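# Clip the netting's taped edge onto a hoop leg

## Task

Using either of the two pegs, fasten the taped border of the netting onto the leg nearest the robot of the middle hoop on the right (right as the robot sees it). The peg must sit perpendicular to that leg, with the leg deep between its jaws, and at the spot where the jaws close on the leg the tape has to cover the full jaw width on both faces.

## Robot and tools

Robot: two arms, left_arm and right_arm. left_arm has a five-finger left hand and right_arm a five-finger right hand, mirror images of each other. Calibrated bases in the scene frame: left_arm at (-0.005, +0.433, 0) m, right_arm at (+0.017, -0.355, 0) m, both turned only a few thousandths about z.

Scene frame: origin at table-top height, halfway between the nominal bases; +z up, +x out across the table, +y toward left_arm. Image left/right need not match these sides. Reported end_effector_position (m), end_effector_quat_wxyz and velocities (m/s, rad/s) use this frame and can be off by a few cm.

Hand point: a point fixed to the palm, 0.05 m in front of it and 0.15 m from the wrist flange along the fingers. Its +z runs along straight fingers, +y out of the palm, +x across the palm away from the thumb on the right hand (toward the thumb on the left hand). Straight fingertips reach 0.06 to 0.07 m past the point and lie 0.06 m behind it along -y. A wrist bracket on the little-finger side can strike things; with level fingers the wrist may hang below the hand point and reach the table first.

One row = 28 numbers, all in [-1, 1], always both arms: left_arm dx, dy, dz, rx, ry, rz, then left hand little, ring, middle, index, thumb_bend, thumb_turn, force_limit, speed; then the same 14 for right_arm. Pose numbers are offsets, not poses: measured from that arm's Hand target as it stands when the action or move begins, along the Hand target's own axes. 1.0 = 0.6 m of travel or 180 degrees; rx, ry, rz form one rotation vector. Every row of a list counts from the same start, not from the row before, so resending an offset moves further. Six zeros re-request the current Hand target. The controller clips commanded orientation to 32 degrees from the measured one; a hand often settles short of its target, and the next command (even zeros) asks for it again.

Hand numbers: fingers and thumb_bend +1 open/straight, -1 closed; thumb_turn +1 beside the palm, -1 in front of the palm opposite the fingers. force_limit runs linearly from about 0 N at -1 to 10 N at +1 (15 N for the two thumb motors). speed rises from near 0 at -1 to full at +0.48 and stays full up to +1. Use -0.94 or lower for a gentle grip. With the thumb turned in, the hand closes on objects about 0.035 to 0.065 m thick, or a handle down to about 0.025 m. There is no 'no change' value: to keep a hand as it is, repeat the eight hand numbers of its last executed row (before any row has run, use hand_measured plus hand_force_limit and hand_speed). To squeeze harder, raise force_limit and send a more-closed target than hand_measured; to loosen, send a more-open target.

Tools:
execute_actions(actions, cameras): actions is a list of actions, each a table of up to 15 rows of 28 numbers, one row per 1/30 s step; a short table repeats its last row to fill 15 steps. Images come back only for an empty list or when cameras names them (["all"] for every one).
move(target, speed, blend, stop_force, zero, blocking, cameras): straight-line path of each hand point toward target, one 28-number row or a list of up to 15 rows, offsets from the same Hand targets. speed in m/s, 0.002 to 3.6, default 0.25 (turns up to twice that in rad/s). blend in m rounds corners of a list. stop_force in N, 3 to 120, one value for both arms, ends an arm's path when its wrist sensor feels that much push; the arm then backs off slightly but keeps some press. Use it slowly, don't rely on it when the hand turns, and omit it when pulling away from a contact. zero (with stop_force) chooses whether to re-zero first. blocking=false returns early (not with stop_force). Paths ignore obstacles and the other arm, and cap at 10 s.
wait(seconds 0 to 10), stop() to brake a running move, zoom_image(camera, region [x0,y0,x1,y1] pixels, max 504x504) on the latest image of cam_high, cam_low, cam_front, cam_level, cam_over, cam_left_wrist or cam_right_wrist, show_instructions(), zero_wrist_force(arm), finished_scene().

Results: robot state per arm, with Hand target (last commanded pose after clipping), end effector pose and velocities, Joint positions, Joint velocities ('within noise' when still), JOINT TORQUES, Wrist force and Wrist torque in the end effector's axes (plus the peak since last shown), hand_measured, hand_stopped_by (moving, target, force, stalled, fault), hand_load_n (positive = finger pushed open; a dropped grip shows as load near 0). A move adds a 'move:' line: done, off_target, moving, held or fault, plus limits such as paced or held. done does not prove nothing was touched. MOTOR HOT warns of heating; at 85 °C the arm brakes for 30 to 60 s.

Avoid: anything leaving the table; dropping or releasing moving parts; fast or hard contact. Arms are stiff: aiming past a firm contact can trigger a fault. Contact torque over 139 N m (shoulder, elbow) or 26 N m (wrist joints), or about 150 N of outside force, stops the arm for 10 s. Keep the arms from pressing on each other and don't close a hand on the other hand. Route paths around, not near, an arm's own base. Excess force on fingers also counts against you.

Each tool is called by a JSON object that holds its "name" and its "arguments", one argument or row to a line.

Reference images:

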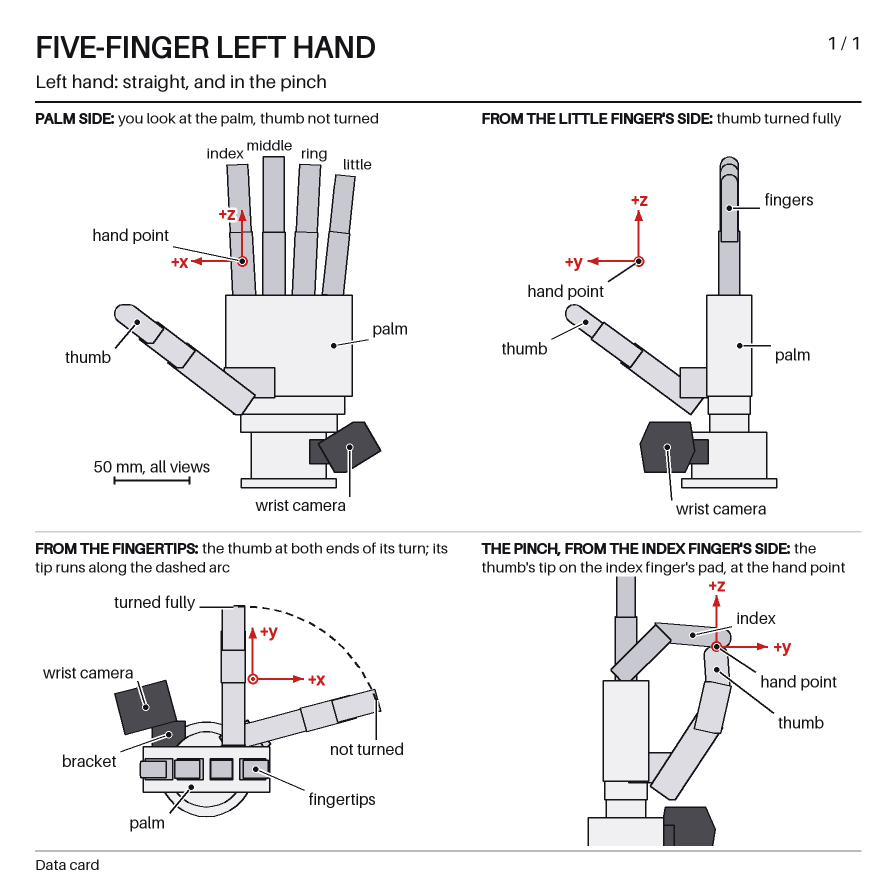

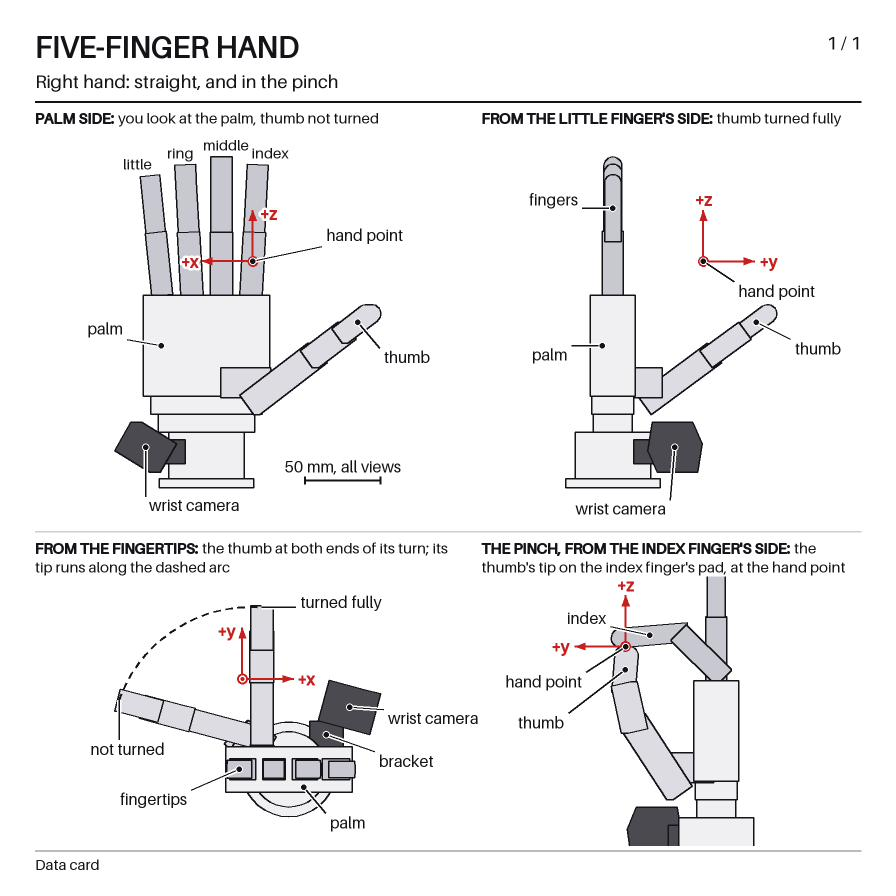

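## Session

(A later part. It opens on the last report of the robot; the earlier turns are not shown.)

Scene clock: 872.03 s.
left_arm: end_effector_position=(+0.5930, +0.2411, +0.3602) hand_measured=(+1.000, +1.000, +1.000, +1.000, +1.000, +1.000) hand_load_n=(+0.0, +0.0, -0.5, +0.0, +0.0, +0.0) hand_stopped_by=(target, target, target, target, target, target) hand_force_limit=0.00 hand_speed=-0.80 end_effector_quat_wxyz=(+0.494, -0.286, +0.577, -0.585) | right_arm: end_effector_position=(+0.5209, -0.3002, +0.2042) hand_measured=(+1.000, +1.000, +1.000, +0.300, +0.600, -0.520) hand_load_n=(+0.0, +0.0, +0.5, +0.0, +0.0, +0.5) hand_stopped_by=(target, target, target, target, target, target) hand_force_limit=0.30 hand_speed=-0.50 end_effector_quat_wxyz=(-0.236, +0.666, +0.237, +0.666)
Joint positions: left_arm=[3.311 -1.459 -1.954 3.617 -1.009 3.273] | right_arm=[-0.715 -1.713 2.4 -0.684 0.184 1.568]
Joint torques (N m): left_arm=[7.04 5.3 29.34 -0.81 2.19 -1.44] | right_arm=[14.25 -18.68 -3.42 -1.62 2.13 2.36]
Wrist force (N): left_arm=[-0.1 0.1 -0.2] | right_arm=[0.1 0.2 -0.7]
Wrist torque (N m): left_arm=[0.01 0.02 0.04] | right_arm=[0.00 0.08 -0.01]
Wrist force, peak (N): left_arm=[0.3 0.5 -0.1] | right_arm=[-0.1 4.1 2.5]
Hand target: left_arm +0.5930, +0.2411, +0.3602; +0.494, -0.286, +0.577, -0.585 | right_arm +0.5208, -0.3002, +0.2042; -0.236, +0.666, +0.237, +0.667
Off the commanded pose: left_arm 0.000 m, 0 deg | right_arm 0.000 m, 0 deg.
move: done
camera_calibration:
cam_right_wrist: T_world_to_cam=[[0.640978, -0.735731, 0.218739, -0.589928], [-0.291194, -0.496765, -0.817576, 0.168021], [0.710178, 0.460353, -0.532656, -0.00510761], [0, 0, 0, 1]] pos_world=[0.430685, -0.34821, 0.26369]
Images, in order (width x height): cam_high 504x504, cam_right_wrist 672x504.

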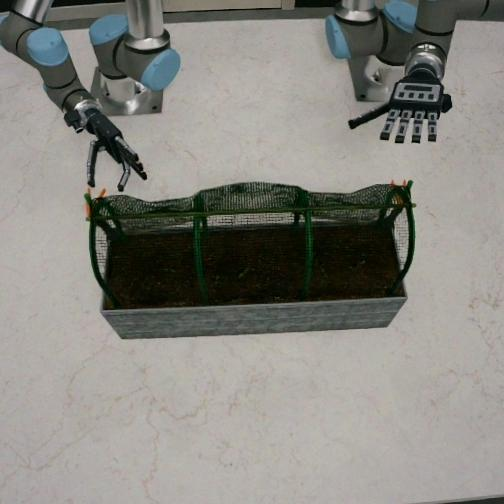

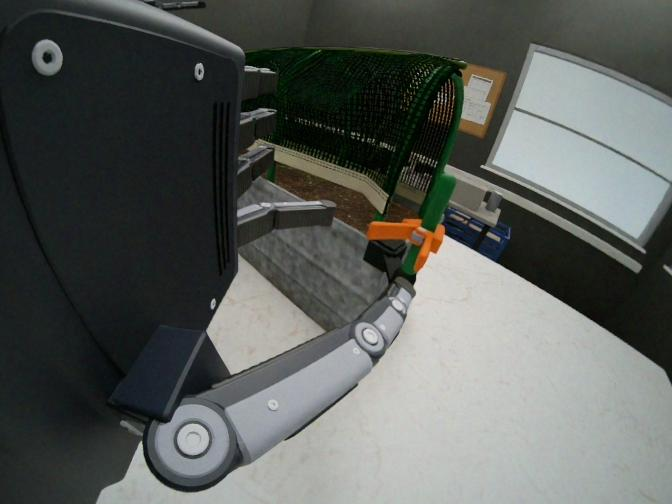

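{"name": "move", "arguments": {
  "target": [
    [0,0,0,0,0,0,1,1,1,1,1,1,0,-0.8,0,0.0462,0.0063,0,0,0,1,1,1,0.25,0.6,-0.52,0.3,-0.5],
    [0,0,0,0,0,0,1,1,1,1,1,1,0,-0.8,0,0.0462,0.0147,0,0,0,1,1,1,0.25,0.6,-0.52,0.3,-0.5]
  ],
  "speed": 0.04
}}

{"name": "move", "arguments": {
  "target": [0,0,0,0,0,0,1,1,1,1,1,1,0,-0.8,0,0,0,0,0,0,1,1,1,0.0,0.4,-0.52,0,-0.85],
  "speed": 0.03,
  "cameras": ["cam_right_wrist", "cam_high"]
}}

{"name": "zoom_image", "arguments": {
  "camera": "cam_right_wrist",
  "region": [300, 190, 440, 300]
}}

{"name": "zoom_image", "arguments": {
  "camera": "cam_high",
  "region": [60, 140, 140, 220]
}}

Scene clock: 883.27 s.
left_arm: end_effector_position=(+0.5930, +0.2411, +0.3602) hand_measured=(+1.000, +1.000, +1.000, +1.000, +1.000, +1.000) hand_load_n=(+0.0, +0.0, +0.0, +0.0, +0.0, -0.5) hand_stopped_by=(target, target, target, target, target, target) hand_force_limit=0.00 hand_speed=-0.80 end_effector_quat_wxyz=(+0.494, -0.286, +0.577, -0.585) | right_arm: end_effector_position=(+0.5451, -0.3162, +0.2042) hand_measured=(+1.000, +1.000, +1.000, +0.250, +0.600, -0.520) hand_load_n=(+0.0, +0.0, +0.0, +0.0, +0.0, +0.5) hand_stopped_by=(target, target, target, target, target, target) hand_force_limit=0.30 hand_speed=-0.50 end_effector_quat_wxyz=(-0.236, +0.666, +0.237, +0.667)
Joint positions: left_arm=[3.311 -1.459 -1.954 3.617 -1.009 3.273] | right_arm=[-0.702 -1.635 2.332 -0.696 0.198 1.568]
Joint torques (N m): left_arm=[5.86 6.35 29.08 -0.87 2.21 -1.42] | right_arm=[14.54 -3.63 -25.94 -1.37 2.66 -2.47]
Wrist force (N): left_arm=[0.0 0.2 -0.1] | right_arm=[0.3 0.1 -0.6]
Wrist torque (N m): left_arm=[0.02 0.00 0.04] | right_arm=[-0.02 0.05 0.05]
Wrist force, peak (N): left_arm=[-0.2 0.3 -0.4] | right_arm=[0.3 0.3 -1.1]
Hand target: left_arm +0.5930, +0.2411, +0.3602; +0.494, -0.286, +0.577, -0.585 | right_arm +0.5451, -0.3162, +0.2042; -0.236, +0.666, +0.237, +0.667
Off the commanded pose: left_arm 0.000 m, 0 deg | right_arm 0.000 m, 0 deg.
move: done

Scene clock: 884.27 s.
left_arm: end_effector_position=(+0.5930, +0.2411, +0.3602) hand_measured=(+1.000, +1.000, +1.000, +1.000, +1.000, +1.000) hand_load_n=(+0.0, +0.0, +0.0, +0.0, +0.0, +0.0) hand_stopped_by=(target, target, target, target, target, target) hand_force_limit=0.00 hand_speed=-0.80 end_effector_quat_wxyz=(+0.494, -0.286, +0.577, -0.585) | right_arm: end_effector_position=(+0.5451, -0.3161, +0.2042) hand_measured=(+1.000, +1.000, +1.000, +0.018, +0.448, -0.520) hand_load_n=(+0.0, +0.0, +0.0, +9.5, +8.0, +0.5) hand_stopped_by=(target, target, target, force, force, target) hand_force_limit=0.00 hand_speed=-0.85 end_effector_quat_wxyz=(-0.236, +0.666, +0.237, +0.667)
Joint positions: left_arm=[3.311 -1.459 -1.954 3.617 -1.009 3.273] | right_arm=[-0.701 -1.635 2.332 -0.696 0.198 1.568]
Joint torques (N m): left_arm=[6.31 5.67 28.93 -0.83 2.12 -1.45] | right_arm=[10.75 -3.98 -25.37 1.01 2.52 -2.55]
Wrist force (N): left_arm=[0.0 0.1 -0.1] | right_arm=[-0.3 0.0 2.2]
Wrist torque (N m): left_arm=[0.02 0.00 0.05] | right_arm=[0.08 0.07 0.05]
Wrist force, peak (N): left_arm=[-0.3 0.4 -0.1] | right_arm=[-0.1 0.4 3.7]
Hand target: left_arm +0.5930, +0.2411, +0.3602; +0.494, -0.286, +0.577, -0.585 | right_arm +0.5451, -0.3162, +0.2042; -0.236, +0.666, +0.237, +0.667
Off the commanded pose: left_arm 0.000 m, 0 deg | right_arm 0.000 m, 0 deg.
move: done
camera_calibration:
cam_right_wrist: T_world_to_cam=[[0.640791, -0.735875, 0.218803, -0.617207], [-0.291233, -0.496705, -0.817599, 0.167326], [0.710331, 0.460187, -0.532595, -0.0151393], [0, 0, 0, 1]] pos_world=[0.454985, -0.364109, 0.263789]
Images, in order (width x height): cam_high 504x504, cam_right_wrist 672x504.

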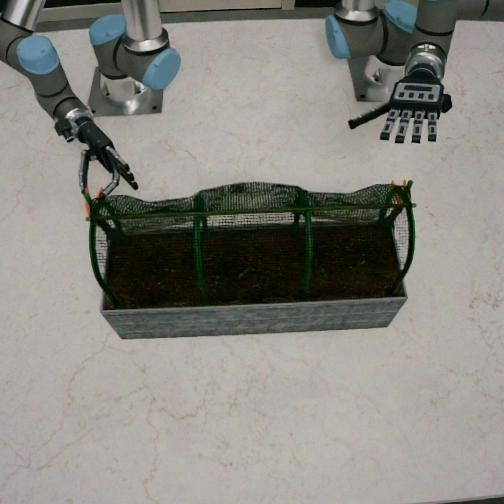

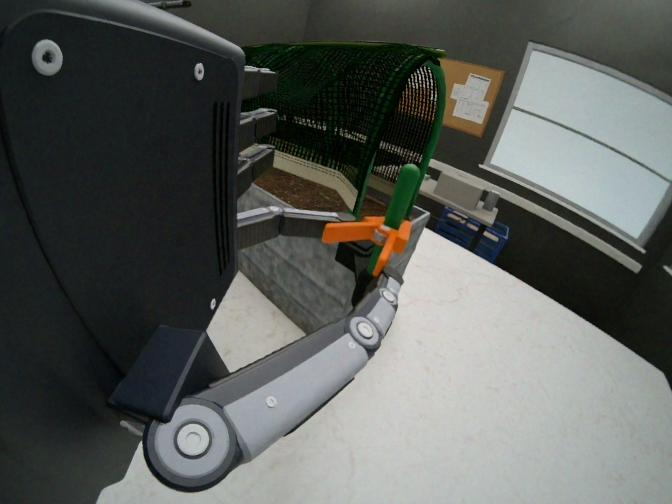

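Scaled by 3.600 from the camera's 672x504 image, which has a finer 960x720 frame.

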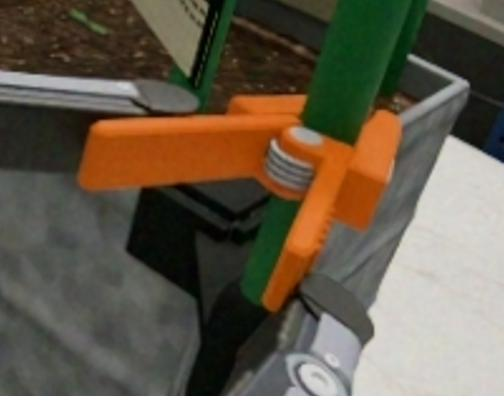

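Scaled by 6.300.

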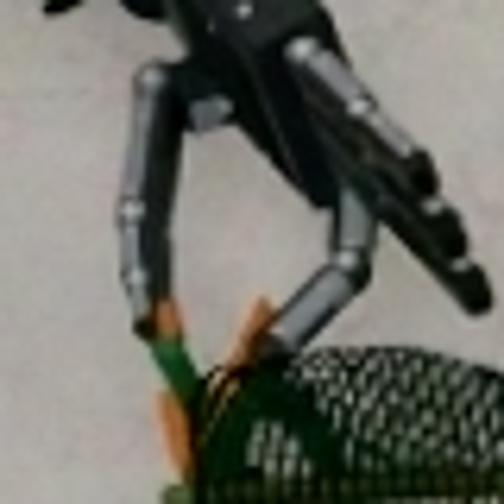

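{"name": "move", "arguments": {
  "target": [0,0,0,0,0,0,1,1,1,1,1,1,0,-0.8,0,0,0,0,0,0,1,1,1,-0.06,0.3,-0.52,1,-0.9],
  "speed": 0.03,
  "cameras": ["cam_right_wrist", "cam_high"]
}}

{"name": "zoom_image", "arguments": {
  "camera": "cam_right_wrist",
  "region": [300, 190, 440, 300]
}}

{"name": "zoom_image", "arguments": {
  "camera": "cam_high",
  "region": [60, 140, 140, 220]
}}

Scene clock: 889.10 s.
left_arm: end_effector_position=(+0.5930, +0.2411, +0.3602) hand_measured=(+1.000, +1.000, +1.000, +1.000, +1.000, +1.000) hand_load_n=(+0.0, +0.0, +0.0, +0.0, +0.0, -0.5) hand_stopped_by=(target, target, target, target, target, target) hand_force_limit=0.00 hand_speed=-0.80 end_effector_quat_wxyz=(+0.494, -0.286, +0.577, -0.585) | right_arm: end_effector_position=(+0.5451, -0.3161, +0.2042) hand_measured=(+1.000, +1.000, +1.000, +0.012, +0.306, -0.520) hand_load_n=(+0.0, +0.0, +0.0, +16.5, +13.5, +0.5) hand_stopped_by=(target, target, target, force, stalled, target) hand_force_limit=1.00 hand_speed=-0.90 end_effector_quat_wxyz=(-0.236, +0.666, +0.237, +0.667)
Joint positions: left_arm=[3.311 -1.459 -1.954 3.617 -1.009 3.273] | right_arm=[-0.701 -1.635 2.332 -0.696 0.198 1.568]
Joint torques (N m): left_arm=[6.92 6.21 28.64 -0.69 2.28 -1.4] | right_arm=[-7.43 -7.04 -25.04 0.11 2.46 -2.56]
Wrist force (N): left_arm=[-0.1 0.4 -0.1] | right_arm=[0.2 -4.5 -1.4]
Wrist torque (N m): left_arm=[0.06 0.02 0.03] | right_arm=[0.04 0.10 0.05]
Wrist force, peak (N): left_arm=[0.2 0.4 -0.4] | right_arm=[0.2 -4.6 -1.3]
Hand target: left_arm +0.5930, +0.2411, +0.3602; +0.494, -0.286, +0.577, -0.585 | right_arm +0.5451, -0.3162, +0.2042; -0.236, +0.666, +0.237, +0.667
Off the commanded pose: left_arm 0.000 m, 0 deg | right_arm 0.000 m, 0 deg.
move: done
camera_calibration:
cam_right_wrist: T_world_to_cam=[[0.640791, -0.735875, 0.218803, -0.617207], [-0.291233, -0.496705, -0.817599, 0.167326], [0.710331, 0.460187, -0.532595, -0.0151393], [0, 0, 0, 1]] pos_world=[0.454985, -0.364109, 0.263789]
Images, in order (width x height): cam_high 504x504, cam_right_wrist 672x504.

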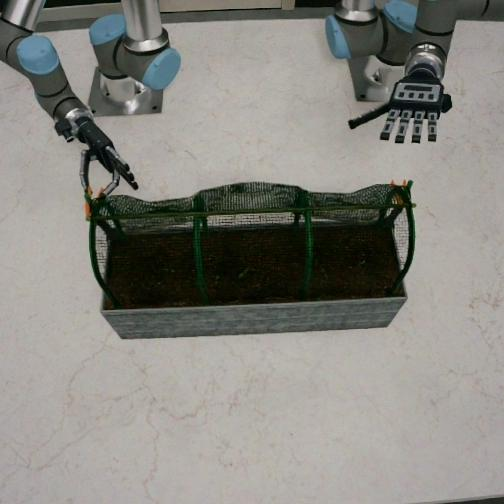

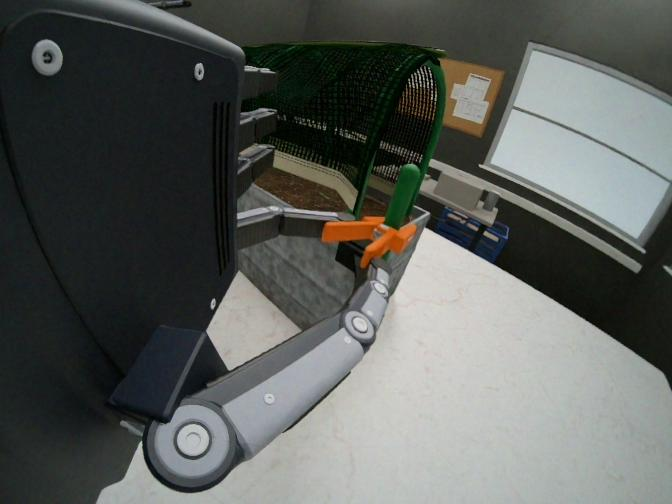

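Scaled by 3.600 from the camera's 672x504 image, which has a finer 960x720 frame.

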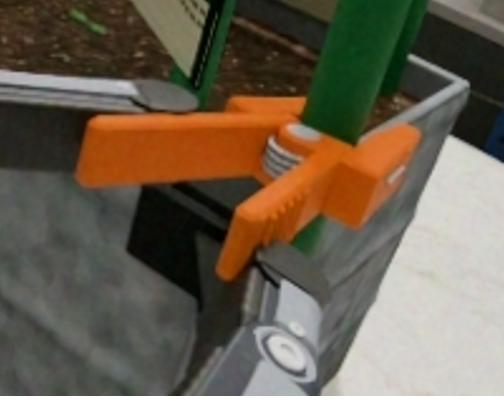

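Scaled by 6.300.

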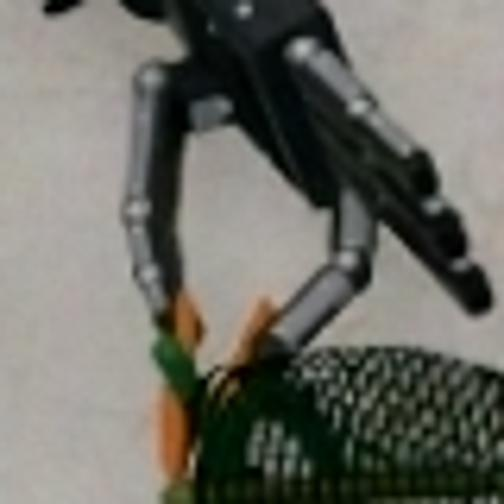

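{"name": "move", "arguments": {
  "target": [
    [0,0,0,0,0,0,1,1,1,1,1,1,0,-0.8,0,0,0,0,0,0,1,1,1,0.3,0.6,-0.52,0.3,-0.5],
    [0,0,0,0,0,0,1,1,1,1,1,1,0,-0.8,0,-0.05,-0.009,0,0,0,1,1,1,0.3,0.6,-0.52,0.3,-0.5],
    [0,0,0,0,0,0,1,1,1,1,1,1,0,-0.8,0,-0.05,-0.04,0.15,0,0,1,1,1,0.3,0.6,-0.52,0.3,-0.5]
  ],
  "speed": 0.06,
  "cameras": ["cam_right_wrist", "cam_high"]
}}

{"name": "zoom_image", "arguments": {
  "camera": "cam_right_wrist",
  "region": [330, 190, 470, 300]
}}

{"name": "zoom_image", "arguments": {
  "camera": "cam_high",
  "region": [60, 140, 140, 220]
}}

Scene clock: 917.77 s.
left_arm: end_effector_position=(+0.5930, +0.2411, +0.3602) hand_measured=(+1.000, +1.000, +1.000, +1.000, +1.000, +1.000) hand_load_n=(+0.0, +0.0, +0.0, +0.0, +0.0, +0.0) hand_stopped_by=(target, target, target, target, target, target) hand_force_limit=0.00 hand_speed=-0.80 end_effector_quat_wxyz=(+0.494, -0.286, +0.577, -0.585) | right_arm: end_effector_position=(+0.5076, -0.3080, +0.2042) hand_measured=(+1.000, +1.000, +1.000, +0.300, +0.600, -0.520) hand_load_n=(+0.0, +0.0, +0.0, +0.0, +0.0, +0.0) hand_stopped_by=(target, target, target, target, target, target) hand_force_limit=0.30 hand_speed=-0.50 end_effector_quat_wxyz=(-0.385, +0.593, +0.386, +0.593)
Joint positions: left_arm=[3.311 -1.459 -1.954 3.617 -1.009 3.273] | right_arm=[-0.819 -1.472 2.166 -0.695 -0.391 1.572]
Joint torques (N m): left_arm=[6.4 6.15 28.17 -0.67 1.94 -1.42] | right_arm=[-5.28 -10.66 -24.4 2.1 -2.21 -2.47]
Wrist force (N): left_arm=[0.1 0.2 -0.2] | right_arm=[0.1 0.4 -0.6]
Wrist torque (N m): left_arm=[0.03 -0.02 0.05] | right_arm=[0.02 0.08 0.08]
Wrist force, peak (N): left_arm=[0.3 0.5 -0.4] | right_arm=[0.4 -4.7 -1.4]
Hand target: left_arm +0.5930, +0.2411, +0.3602; +0.494, -0.286, +0.577, -0.585 | right_arm +0.5076, -0.3080, +0.2042; -0.385, +0.593, +0.386, +0.593
Off the commanded pose: left_arm 0.000 m, 0 deg | right_arm 0.000 m, 0 deg.
move: done
camera_calibration:
cam_right_wrist: T_world_to_cam=[[0.904994, -0.365005, 0.218533, -0.60695], [-0.034575, -0.575089, -0.81736, 0.00595533], [0.424016, 0.73215, -0.533073, 0.236901], [0, 0, 0, 1]] pos_world=[0.449042, -0.391562, 0.263792]
Images, in order (width x height): cam_high 504x504, cam_right_wrist 672x504.

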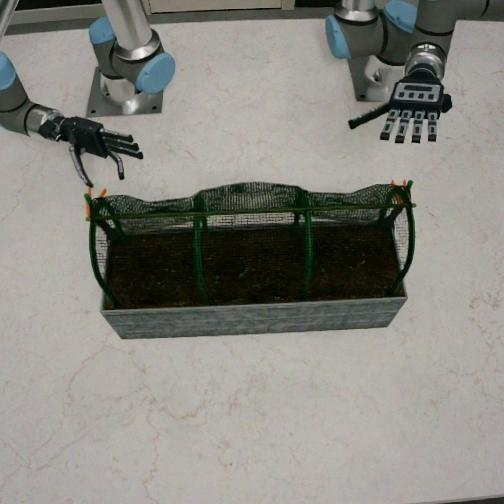

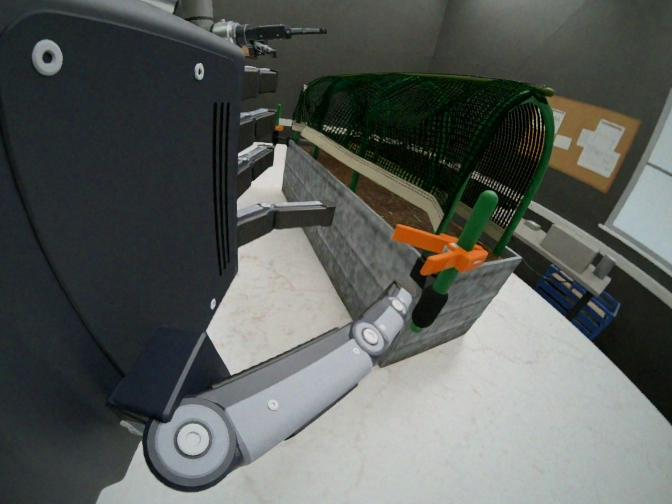

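Scaled by 3.600 from the camera's 672x504 image, which has a finer 960x720 frame.

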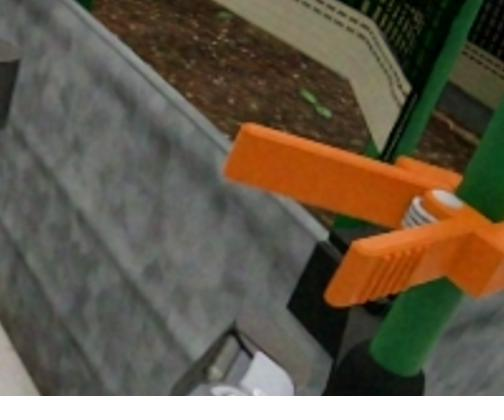

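Scaled by 6.300.

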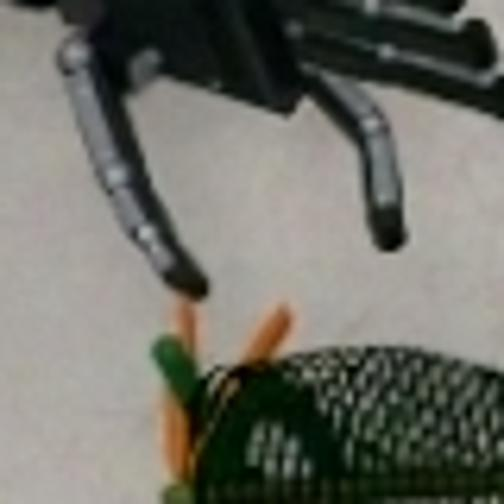

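{"name": "move", "arguments": {
  "target": [
    [0,0,0,0,0,0,1,1,1,1,1,1,0,-0.8,0,0.054,0.0063,0,0,0,1,1,1,0.3,0.6,-0.52,0.3,-0.5],
    [0,0,0,0,0,0,1,1,1,1,1,1,0,-0.8,0,0.054,0.0147,0,0,0,1,1,1,0.3,0.6,-0.52,0.3,-0.5]
  ],
  "speed": 0.04
}}

{"name": "move", "arguments": {
  "target": [0,0,0,0,0,0,1,1,1,1,1,1,0,-0.8,0,0,0,0,0,0,1,1,1,0.18,0.36,-0.52,-0.2,-0.9],
  "speed": 0.03,
  "cameras": ["cam_right_wrist", "cam_high"]
}}

{"name": "zoom_image", "arguments": {
  "camera": "cam_right_wrist",
  "region": [300, 190, 440, 300]
}}

{"name": "zoom_image", "arguments": {
  "camera": "cam_high",
  "region": [60, 140, 140, 220]
}}

Scene clock: 925.40 s.
left_arm: end_effector_position=(+0.5930, +0.2411, +0.3602) hand_measured=(+1.000, +1.000, +1.000, +1.000, +1.000, +1.000) hand_load_n=(+0.0, +0.0, +0.0, +0.0, +0.0, +0.0) hand_stopped_by=(target, target, target, target, target, target) hand_force_limit=0.00 hand_speed=-0.80 end_effector_quat_wxyz=(+0.494, -0.286, +0.577, -0.585) | right_arm: end_effector_position=(+0.5407, -0.3132, +0.2042) hand_measured=(+1.000, +1.000, +1.000, +0.300, +0.600, -0.520) hand_load_n=(+0.0, +0.0, +0.0, +0.0, +0.0, +0.0) hand_stopped_by=(target, target, target, target, target, target) hand_force_limit=0.30 hand_speed=-0.50 end_effector_quat_wxyz=(-0.385, +0.593, +0.386, +0.593)
Joint positions: left_arm=[3.311 -1.459 -1.954 3.617 -1.009 3.273] | right_arm=[-0.765 -1.399 2.078 -0.682 -0.337 1.572]
Joint torques (N m): left_arm=[5.61 5.86 28.02 -0.48 1.87 -1.35] | right_arm=[12.95 -13.18 -24.72 2.1 2.66 -2.4]
Wrist force (N): left_arm=[0.2 0.2 -0.2] | right_arm=[0.0 0.6 -0.8]
Wrist torque (N m): left_arm=[0.04 -0.04 0.06] | right_arm=[0.06 0.10 0.05]
Wrist force, peak (N): left_arm=[0.0 0.2 -0.6] | right_arm=[0.1 0.7 -1.1]
Hand target: left_arm +0.5930, +0.2411, +0.3602; +0.494, -0.286, +0.577, -0.585 | right_arm +0.5408, -0.3131, +0.2042; -0.385, +0.593, +0.386, +0.593
Off the commanded pose: left_arm 0.000 m, 0 deg | right_arm 0.000 m, 0 deg.
move: done

Scene clock: 927.30 s.
left_arm: end_effector_position=(+0.5930, +0.2411, +0.3602) hand_measured=(+1.000, +1.000, +1.000, +1.000, +1.000, +1.000) hand_load_n=(+0.0, +0.0, +0.0, +0.0, +0.0, +0.0) hand_stopped_by=(target, target, target, target, target, target) hand_force_limit=0.00 hand_speed=-0.80 end_effector_quat_wxyz=(+0.494, -0.286, +0.577, -0.585) | right_arm: end_effector_position=(+0.5408, -0.3131, +0.2042) hand_measured=(+1.000, +1.000, +1.000, +0.180, +0.362, -0.520) hand_load_n=(+0.0, +0.0, +0.0, +0.0, +2.0, +0.5) hand_stopped_by=(target, target, target, target, target, target) hand_force_limit=-0.20 hand_speed=-0.90 end_effector_quat_wxyz=(-0.385, +0.593, +0.386, +0.593)
Joint positions: left_arm=[3.311 -1.459 -1.954 3.617 -1.009 3.273] | right_arm=[-0.764 -1.399 2.078 -0.682 -0.336 1.572]
Joint torques (N m): left_arm=[6.15 6.08 27.62 -0.44 1.92 -1.41] | right_arm=[14.33 -13.95 -23.93 1.99 1.45 -1.64]
Wrist force (N): left_arm=[0.1 0.0 -0.1] | right_arm=[-0.3 1.5 -1.6]
Wrist torque (N m): left_arm=[0.01 -0.02 0.06] | right_arm=[0.03 0.06 0.06]
Wrist force, peak (N): left_arm=[-0.3 0.3 -0.3] | right_arm=[-0.4 1.7 -1.7]
Hand target: left_arm +0.5930, +0.2411, +0.3602; +0.494, -0.286, +0.577, -0.585 | right_arm +0.5408, -0.3131, +0.2042; -0.385, +0.593, +0.386, +0.593
Off the commanded pose: left_arm 0.000 m, 0 deg | right_arm 0.000 m, 0 deg.
move: done
camera_calibration:
cam_right_wrist: T_world_to_cam=[[0.905099, -0.36473, 0.218557, -0.638806], [-0.0343314, -0.575017, -0.817421, 0.00409644], [0.423812, 0.732344, -0.532969, 0.226706], [0, 0, 0, 1]] pos_world=[0.482243, -0.396663, 0.263791]
Images, in order (width x height): cam_high 504x504, cam_right_wrist 672x504.

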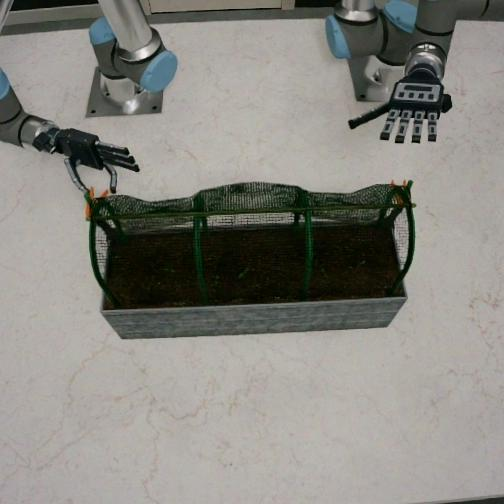

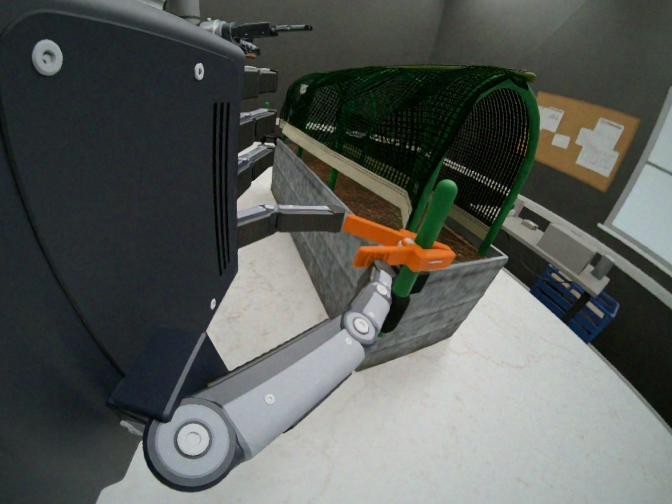

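Scaled by 3.600 from the camera's 672x504 image, which has a finer 960x720 frame.

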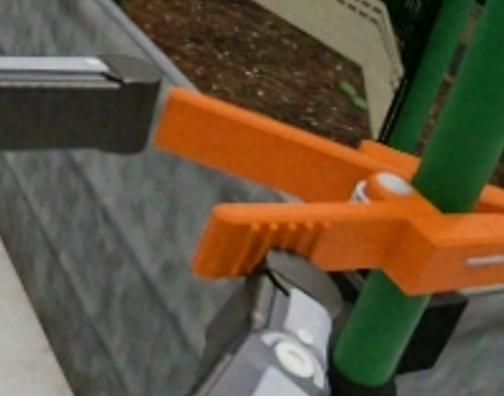

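Scaled by 6.300.

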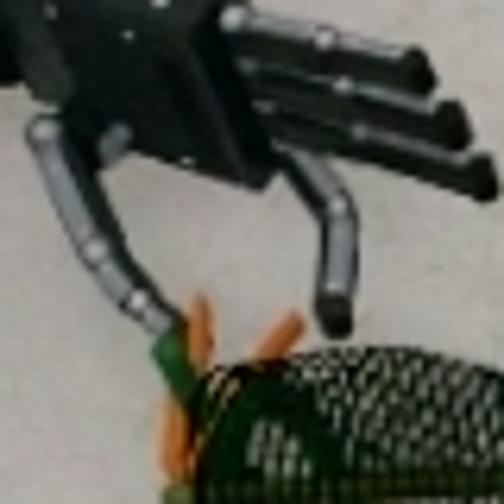

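{"name": "move", "arguments": {
  "target": [0,0,0,0,0,0,1,1,1,1,1,1,0,-0.8,0,0,0,0,0,0,1,1,1,-0.05,0.36,-0.52,0.9,-0.9],
  "speed": 0.03,
  "cameras": ["cam_right_wrist", "cam_high"]
}}

{"name": "zoom_image", "arguments": {
  "camera": "cam_right_wrist",
  "region": [300, 190, 440, 300]
}}

{"name": "zoom_image", "arguments": {
  "camera": "cam_high",
  "region": [60, 140, 140, 220]
}}

Scene clock: 934.20 s.
left_arm: end_effector_position=(+0.5930, +0.2411, +0.3602) hand_measured=(+1.000, +1.000, +1.000, +1.000, +1.000, +1.000) hand_load_n=(+0.0, +0.0, +0.0, +0.0, +0.0, +0.0) hand_stopped_by=(target, target, target, target, target, target) hand_force_limit=0.00 hand_speed=-0.80 end_effector_quat_wxyz=(+0.494, -0.286, +0.577, -0.585) | right_arm: end_effector_position=(+0.5408, -0.3130, +0.2042) hand_measured=(+1.000, +1.000, +1.000, +0.082, +0.362, -0.520) hand_load_n=(+0.0, +0.0, +0.0, +9.0, +6.5, +0.5) hand_stopped_by=(target, target, target, force, target, target) hand_force_limit=0.90 hand_speed=-0.90 end_effector_quat_wxyz=(-0.385, +0.593, +0.386, +0.593)
Joint positions: left_arm=[3.311 -1.459 -1.954 3.617 -1.009 3.273] | right_arm=[-0.764 -1.399 2.078 -0.681 -0.336 1.572]
Joint torques (N m): left_arm=[5.76 6.68 28.81 -0.59 1.96 -1.3] | right_arm=[11.2 -16.75 -20.18 1.12 0.59 0.15]
Wrist force (N): left_arm=[0.4 0.0 -0.2] | right_arm=[0.0 -4.1 0.5]
Wrist torque (N m): left_arm=[0.01 -0.06 0.08] | right_arm=[0.05 0.06 0.03]
Wrist force, peak (N): left_arm=[0.0 0.4 -0.4] | right_arm=[0.0 -4.3 0.7]
Hand target: left_arm +0.5930, +0.2411, +0.3602; +0.494, -0.286, +0.577, -0.585 | right_arm +0.5408, -0.3131, +0.2042; -0.385, +0.593, +0.386, +0.593
Off the commanded pose: left_arm 0.000 m, 0 deg | right_arm 0.000 m, 0 deg.
move: done
camera_calibration:
cam_right_wrist: T_world_to_cam=[[0.905141, -0.364612, 0.218582, -0.638786], [-0.0342517, -0.575053, -0.817399, 0.00403773], [0.42373, 0.732374, -0.532992, 0.226764], [0, 0, 0, 1]] pos_world=[0.482243, -0.396664, 0.263791]
Images, in order (width x height): cam_high 504x504, cam_right_wrist 672x504.

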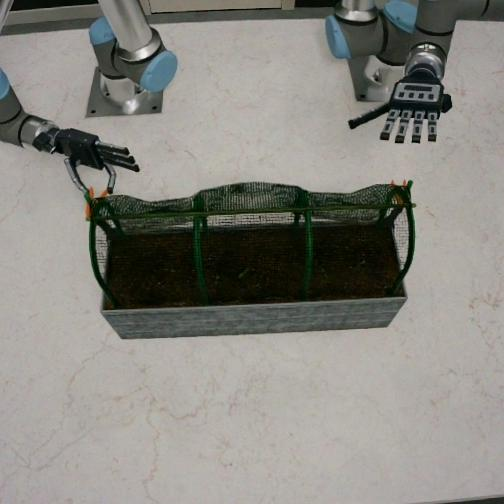

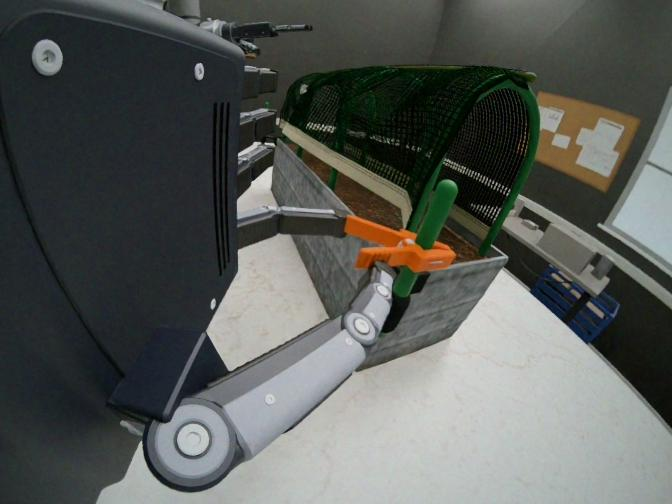

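Scaled by 3.600 from the camera's 672x504 image, which has a finer 960x720 frame.

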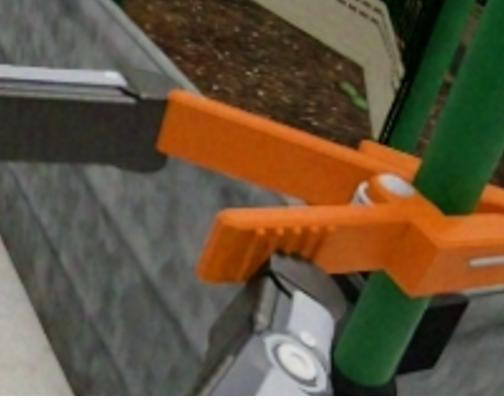

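Scaled by 6.300.

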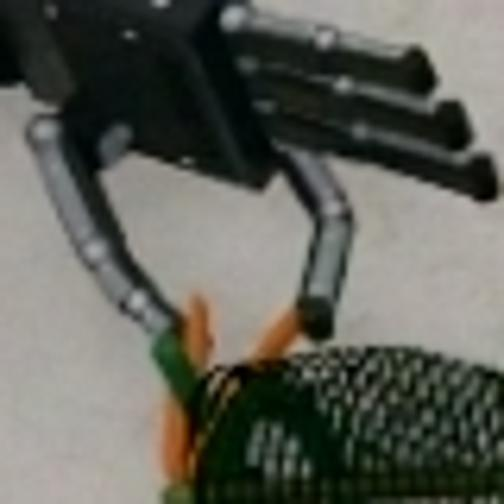

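{"name": "move", "arguments": {
  "target": [
    [0,0,0,0,0,0,1,1,1,1,1,1,0,-0.8,0,0,0,0,0,0,1,1,1,0.4,0.6,-0.52,0.3,-0.5],
    [0,0,0,0,0,0,1,1,1,1,1,1,0,-0.8,0,-0.04,-0.012,-0.04,0,0,1,1,1,0.4,0.5,-0.52,0.3,-0.5]
  ],
  "speed": 0.06,
  "cameras": ["cam_right_wrist", "cam_high"]
}}

{"name": "zoom_image", "arguments": {
  "camera": "cam_right_wrist",
  "region": [330, 190, 470, 300]
}}

{"name": "zoom_image", "arguments": {
  "camera": "cam_high",
  "region": [60, 140, 140, 220]
}}

Scene clock: 957.00 s.
left_arm: end_effector_position=(+0.5930, +0.2411, +0.3602) hand_measured=(+1.000, +1.000, +1.000, +1.000, +1.000, +1.000) hand_load_n=(+0.0, +0.0, -0.5, +0.0, +0.0, +0.0) hand_stopped_by=(target, target, target, target, target, target) hand_force_limit=0.00 hand_speed=-0.80 end_effector_quat_wxyz=(+0.494, -0.286, +0.577, -0.585) | right_arm: end_effector_position=(+0.5159, -0.3099, +0.2042) hand_measured=(+1.000, +1.000, +1.000, +0.400, +0.500, -0.520) hand_load_n=(+0.0, +0.0, +0.0, +0.0, +0.0, +0.0) hand_stopped_by=(target, target, target, target, target, target) hand_force_limit=0.30 hand_speed=-0.50 end_effector_quat_wxyz=(-0.347, +0.616, +0.348, +0.616)
Joint positions: left_arm=[3.311 -1.459 -1.954 3.617 -1.009 3.273] | right_arm=[-0.814 -1.526 2.225 -0.701 -0.26 1.572]
Joint torques (N m): left_arm=[5.02 6.03 28.01 -0.17 1.93 -1.36] | right_arm=[-13.54 -27.54 -3.57 -1.04 2.41 2.1]
Wrist force (N): left_arm=[-0.2 0.1 -0.1] | right_arm=[0.1 0.5 -0.7]
Wrist torque (N m): left_arm=[0.02 0.02 0.04] | right_arm=[0.04 0.06 0.00]
Wrist force, peak (N): left_arm=[-0.4 0.1 -0.6] | right_arm=[-0.1 -4.3 0.4]
Hand target: left_arm +0.5930, +0.2411, +0.3602; +0.494, -0.286, +0.577, -0.585 | right_arm +0.5159, -0.3099, +0.2042; -0.347, +0.616, +0.348, +0.616
Off the commanded pose: left_arm 0.000 m, 0 deg | right_arm 0.000 m, 0 deg.
move: done
camera_calibration:
cam_right_wrist: T_world_to_cam=[[0.85222, -0.475293, 0.218671, -0.622172], [-0.106015, -0.566174, -0.81744, 0.0447534], [0.512329, 0.673457, -0.532893, 0.171059], [0, 0, 0, 1]] pos_world=[0.447334, -0.385577, 0.263791]
Images, in order (width x height): cam_high 504x504, cam_right_wrist 672x504.

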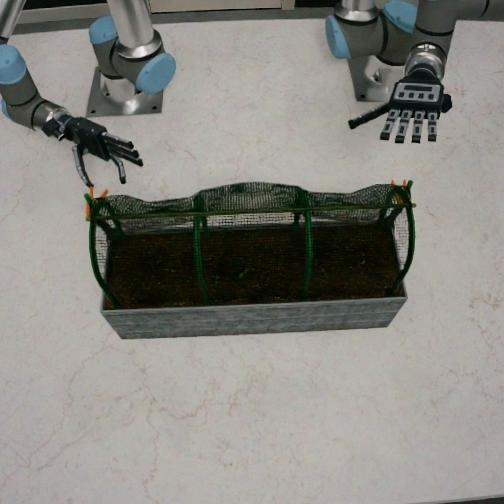

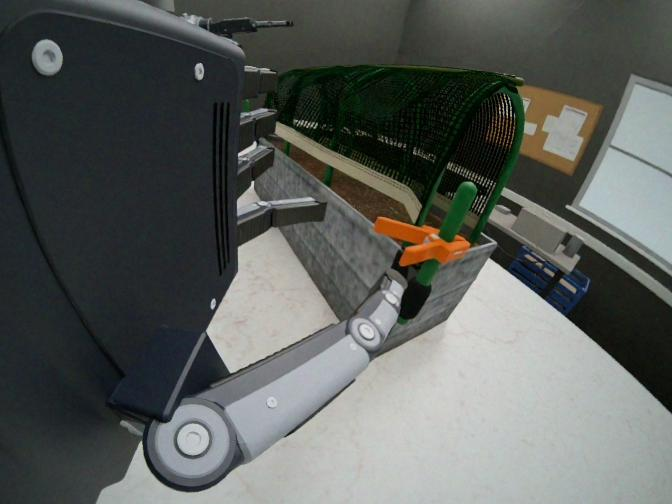

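Scaled by 3.600 from the camera's 672x504 image, which has a finer 960x720 frame.

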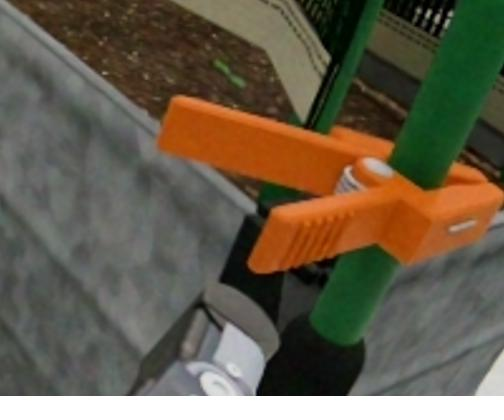

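Scaled by 6.300.

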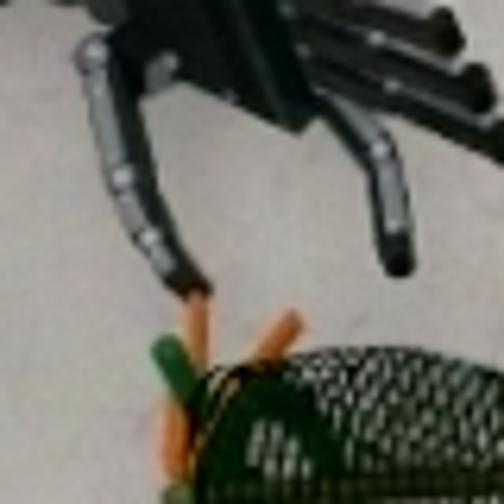

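{"name": "move", "arguments": {
  "target": [
    [0,0,0,0,0,0,1,1,1,1,1,1,0,-0.8,0,0.0477,0.0185,0,0,0,1,1,1,0.35,0.6,-0.52,0.3,-0.5],
    [0,0,0,0,0,0,1,1,1,1,1,1,0,-0.8,0,0.0477,0.0285,0,0,0,1,1,1,0.35,0.6,-0.52,0.3,-0.5]
  ],
  "speed": 0.04
}}

{"name": "move", "arguments": {
  "target": [0,0,0,0,0,0,1,1,1,1,1,1,0,-0.8,0,0,0,0,0,0,1,1,1,0.14,0.36,-0.52,-0.2,-0.9],
  "speed": 0.03,
  "cameras": ["cam_right_wrist", "cam_high"]
}}

{"name": "zoom_image", "arguments": {
  "camera": "cam_right_wrist",
  "region": [300, 190, 440, 300]
}}

{"name": "zoom_image", "arguments": {
  "camera": "cam_high",
  "region": [60, 140, 140, 220]
}}

Scene clock: 970.50 s.
left_arm: end_effector_position=(+0.5930, +0.2411, +0.3602) hand_measured=(+1.000, +1.000, +1.000, +1.000, +1.000, +1.000) hand_load_n=(+0.0, +0.0, +0.0, +0.0, +0.0, +0.0) hand_stopped_by=(target, target, target, target, target, target) hand_force_limit=0.00 hand_speed=-0.80 end_effector_quat_wxyz=(+0.494, -0.286, +0.577, -0.585) | right_arm: end_effector_position=(+0.5492, -0.3102, +0.2042) hand_measured=(+1.000, +1.000, +1.000, +0.350, +0.600, -0.520) hand_load_n=(+0.0, +0.0, +0.0, +0.0, +0.0, +0.0) hand_stopped_by=(target, target, target, target, target, target) hand_force_limit=0.30 hand_speed=-0.50 end_effector_quat_wxyz=(-0.347, +0.616, +0.348, +0.616)
Joint positions: left_arm=[3.311 -1.459 -1.954 3.617 -1.009 3.273] | right_arm=[-0.745 -1.453 2.143 -0.694 -0.192 1.573]
Joint torques (N m): left_arm=[6.25 6.68 28.42 -0.5 1.85 -1.26] | right_arm=[14.76 -11.43 -25.08 1.8 2.43 -2.6]
Wrist force (N): left_arm=[-0.1 -0.1 0.0] | right_arm=[0.4 0.3 -0.7]
Wrist torque (N m): left_arm=[-0.01 0.01 0.05] | right_arm=[0.03 0.03 0.10]
Wrist force, peak (N): left_arm=[-0.2 0.3 -0.5] | right_arm=[0.3 0.6 -1.0]
Hand target: left_arm +0.5930, +0.2411, +0.3602; +0.494, -0.286, +0.577, -0.585 | right_arm +0.5493, -0.3101, +0.2042; -0.347, +0.616, +0.348, +0.616
Off the commanded pose: left_arm 0.000 m, 0 deg | right_arm 0.000 m, 0 deg.
move: done

Scene clock: 972.40 s.
left_arm: end_effector_position=(+0.5930, +0.2411, +0.3602) hand_measured=(+1.000, +1.000, +1.000, +1.000, +1.000, +1.000) hand_load_n=(+0.0, +0.0, -0.5, +0.0, +0.0, -0.5) hand_stopped_by=(target, target, target, target, target, target) hand_force_limit=0.00 hand_speed=-0.80 end_effector_quat_wxyz=(+0.494, -0.286, +0.577, -0.585) | right_arm: end_effector_position=(+0.5493, -0.3101, +0.2042) hand_measured=(+1.000, +1.000, +1.000, +0.140, +0.362, -0.520) hand_load_n=(+0.0, +0.0, +0.0, +0.0, +2.5, +0.5) hand_stopped_by=(target, target, target, target, target, target) hand_force_limit=-0.20 hand_speed=-0.90 end_effector_quat_wxyz=(-0.347, +0.616, +0.348, +0.616)
Joint positions: left_arm=[3.311 -1.459 -1.954 3.617 -1.009 3.273] | right_arm=[-0.745 -1.453 2.143 -0.694 -0.191 1.573]
Joint torques (N m): left_arm=[5.23 6.46 28.07 -0.38 1.74 -1.27] | right_arm=[13.75 -12.17 -24.08 1.86 1.35 -2.51]
Wrist force (N): left_arm=[0.0 -0.1 -0.2] | right_arm=[-0.4 1.8 -1.7]
Wrist torque (N m): left_arm=[-0.01 0.00 0.06] | right_arm=[0.05 0.05 0.10]
Wrist force, peak (N): left_arm=[0.0 0.1 -0.5] | right_arm=[-0.4 2.4 -1.5]
Hand target: left_arm +0.5930, +0.2411, +0.3602; +0.494, -0.286, +0.577, -0.585 | right_arm +0.5493, -0.3101, +0.2042; -0.347, +0.616, +0.348, +0.616
Off the commanded pose: left_arm 0.000 m, 0 deg | right_arm 0.000 m, 0 deg.
move: done
camera_calibration:
cam_right_wrist: T_world_to_cam=[[0.852211, -0.475341, 0.218602, -0.650595], [-0.106086, -0.566133, -0.817459, 0.0482826], [0.51233, 0.673457, -0.532892, 0.154066], [0, 0, 0, 1]] pos_world=[0.480634, -0.385676, 0.263791]
Images, in order (width x height): cam_high 504x504, cam_right_wrist 672x504.

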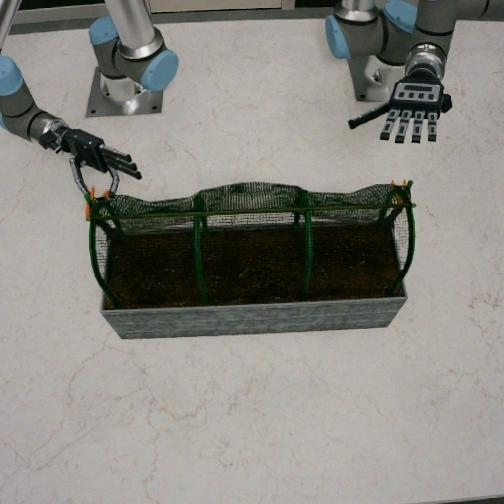

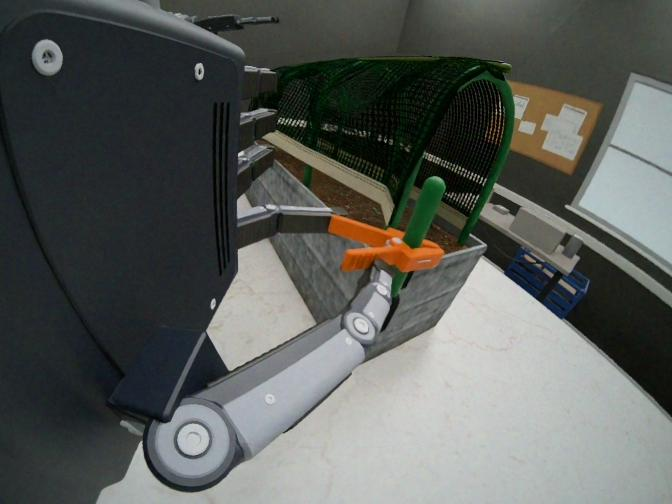

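Scaled by 3.600 from the camera's 672x504 image, which has a finer 960x720 frame.

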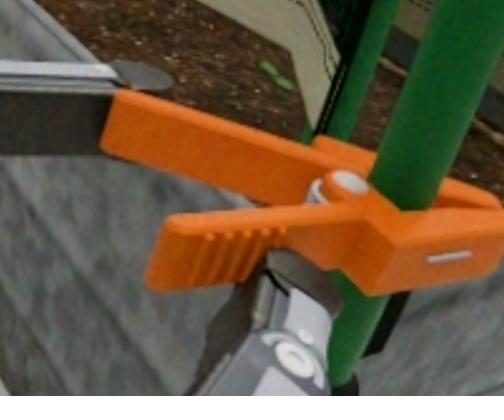

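Scaled by 6.300.

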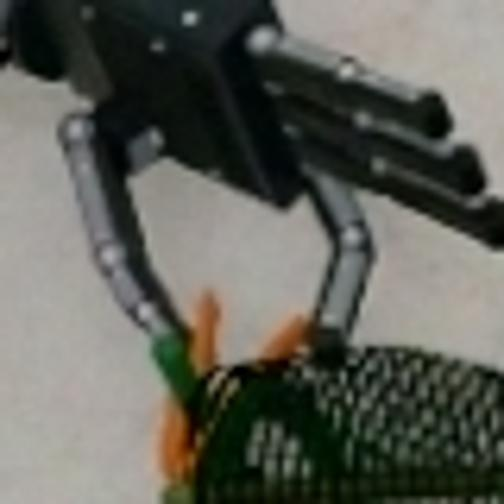

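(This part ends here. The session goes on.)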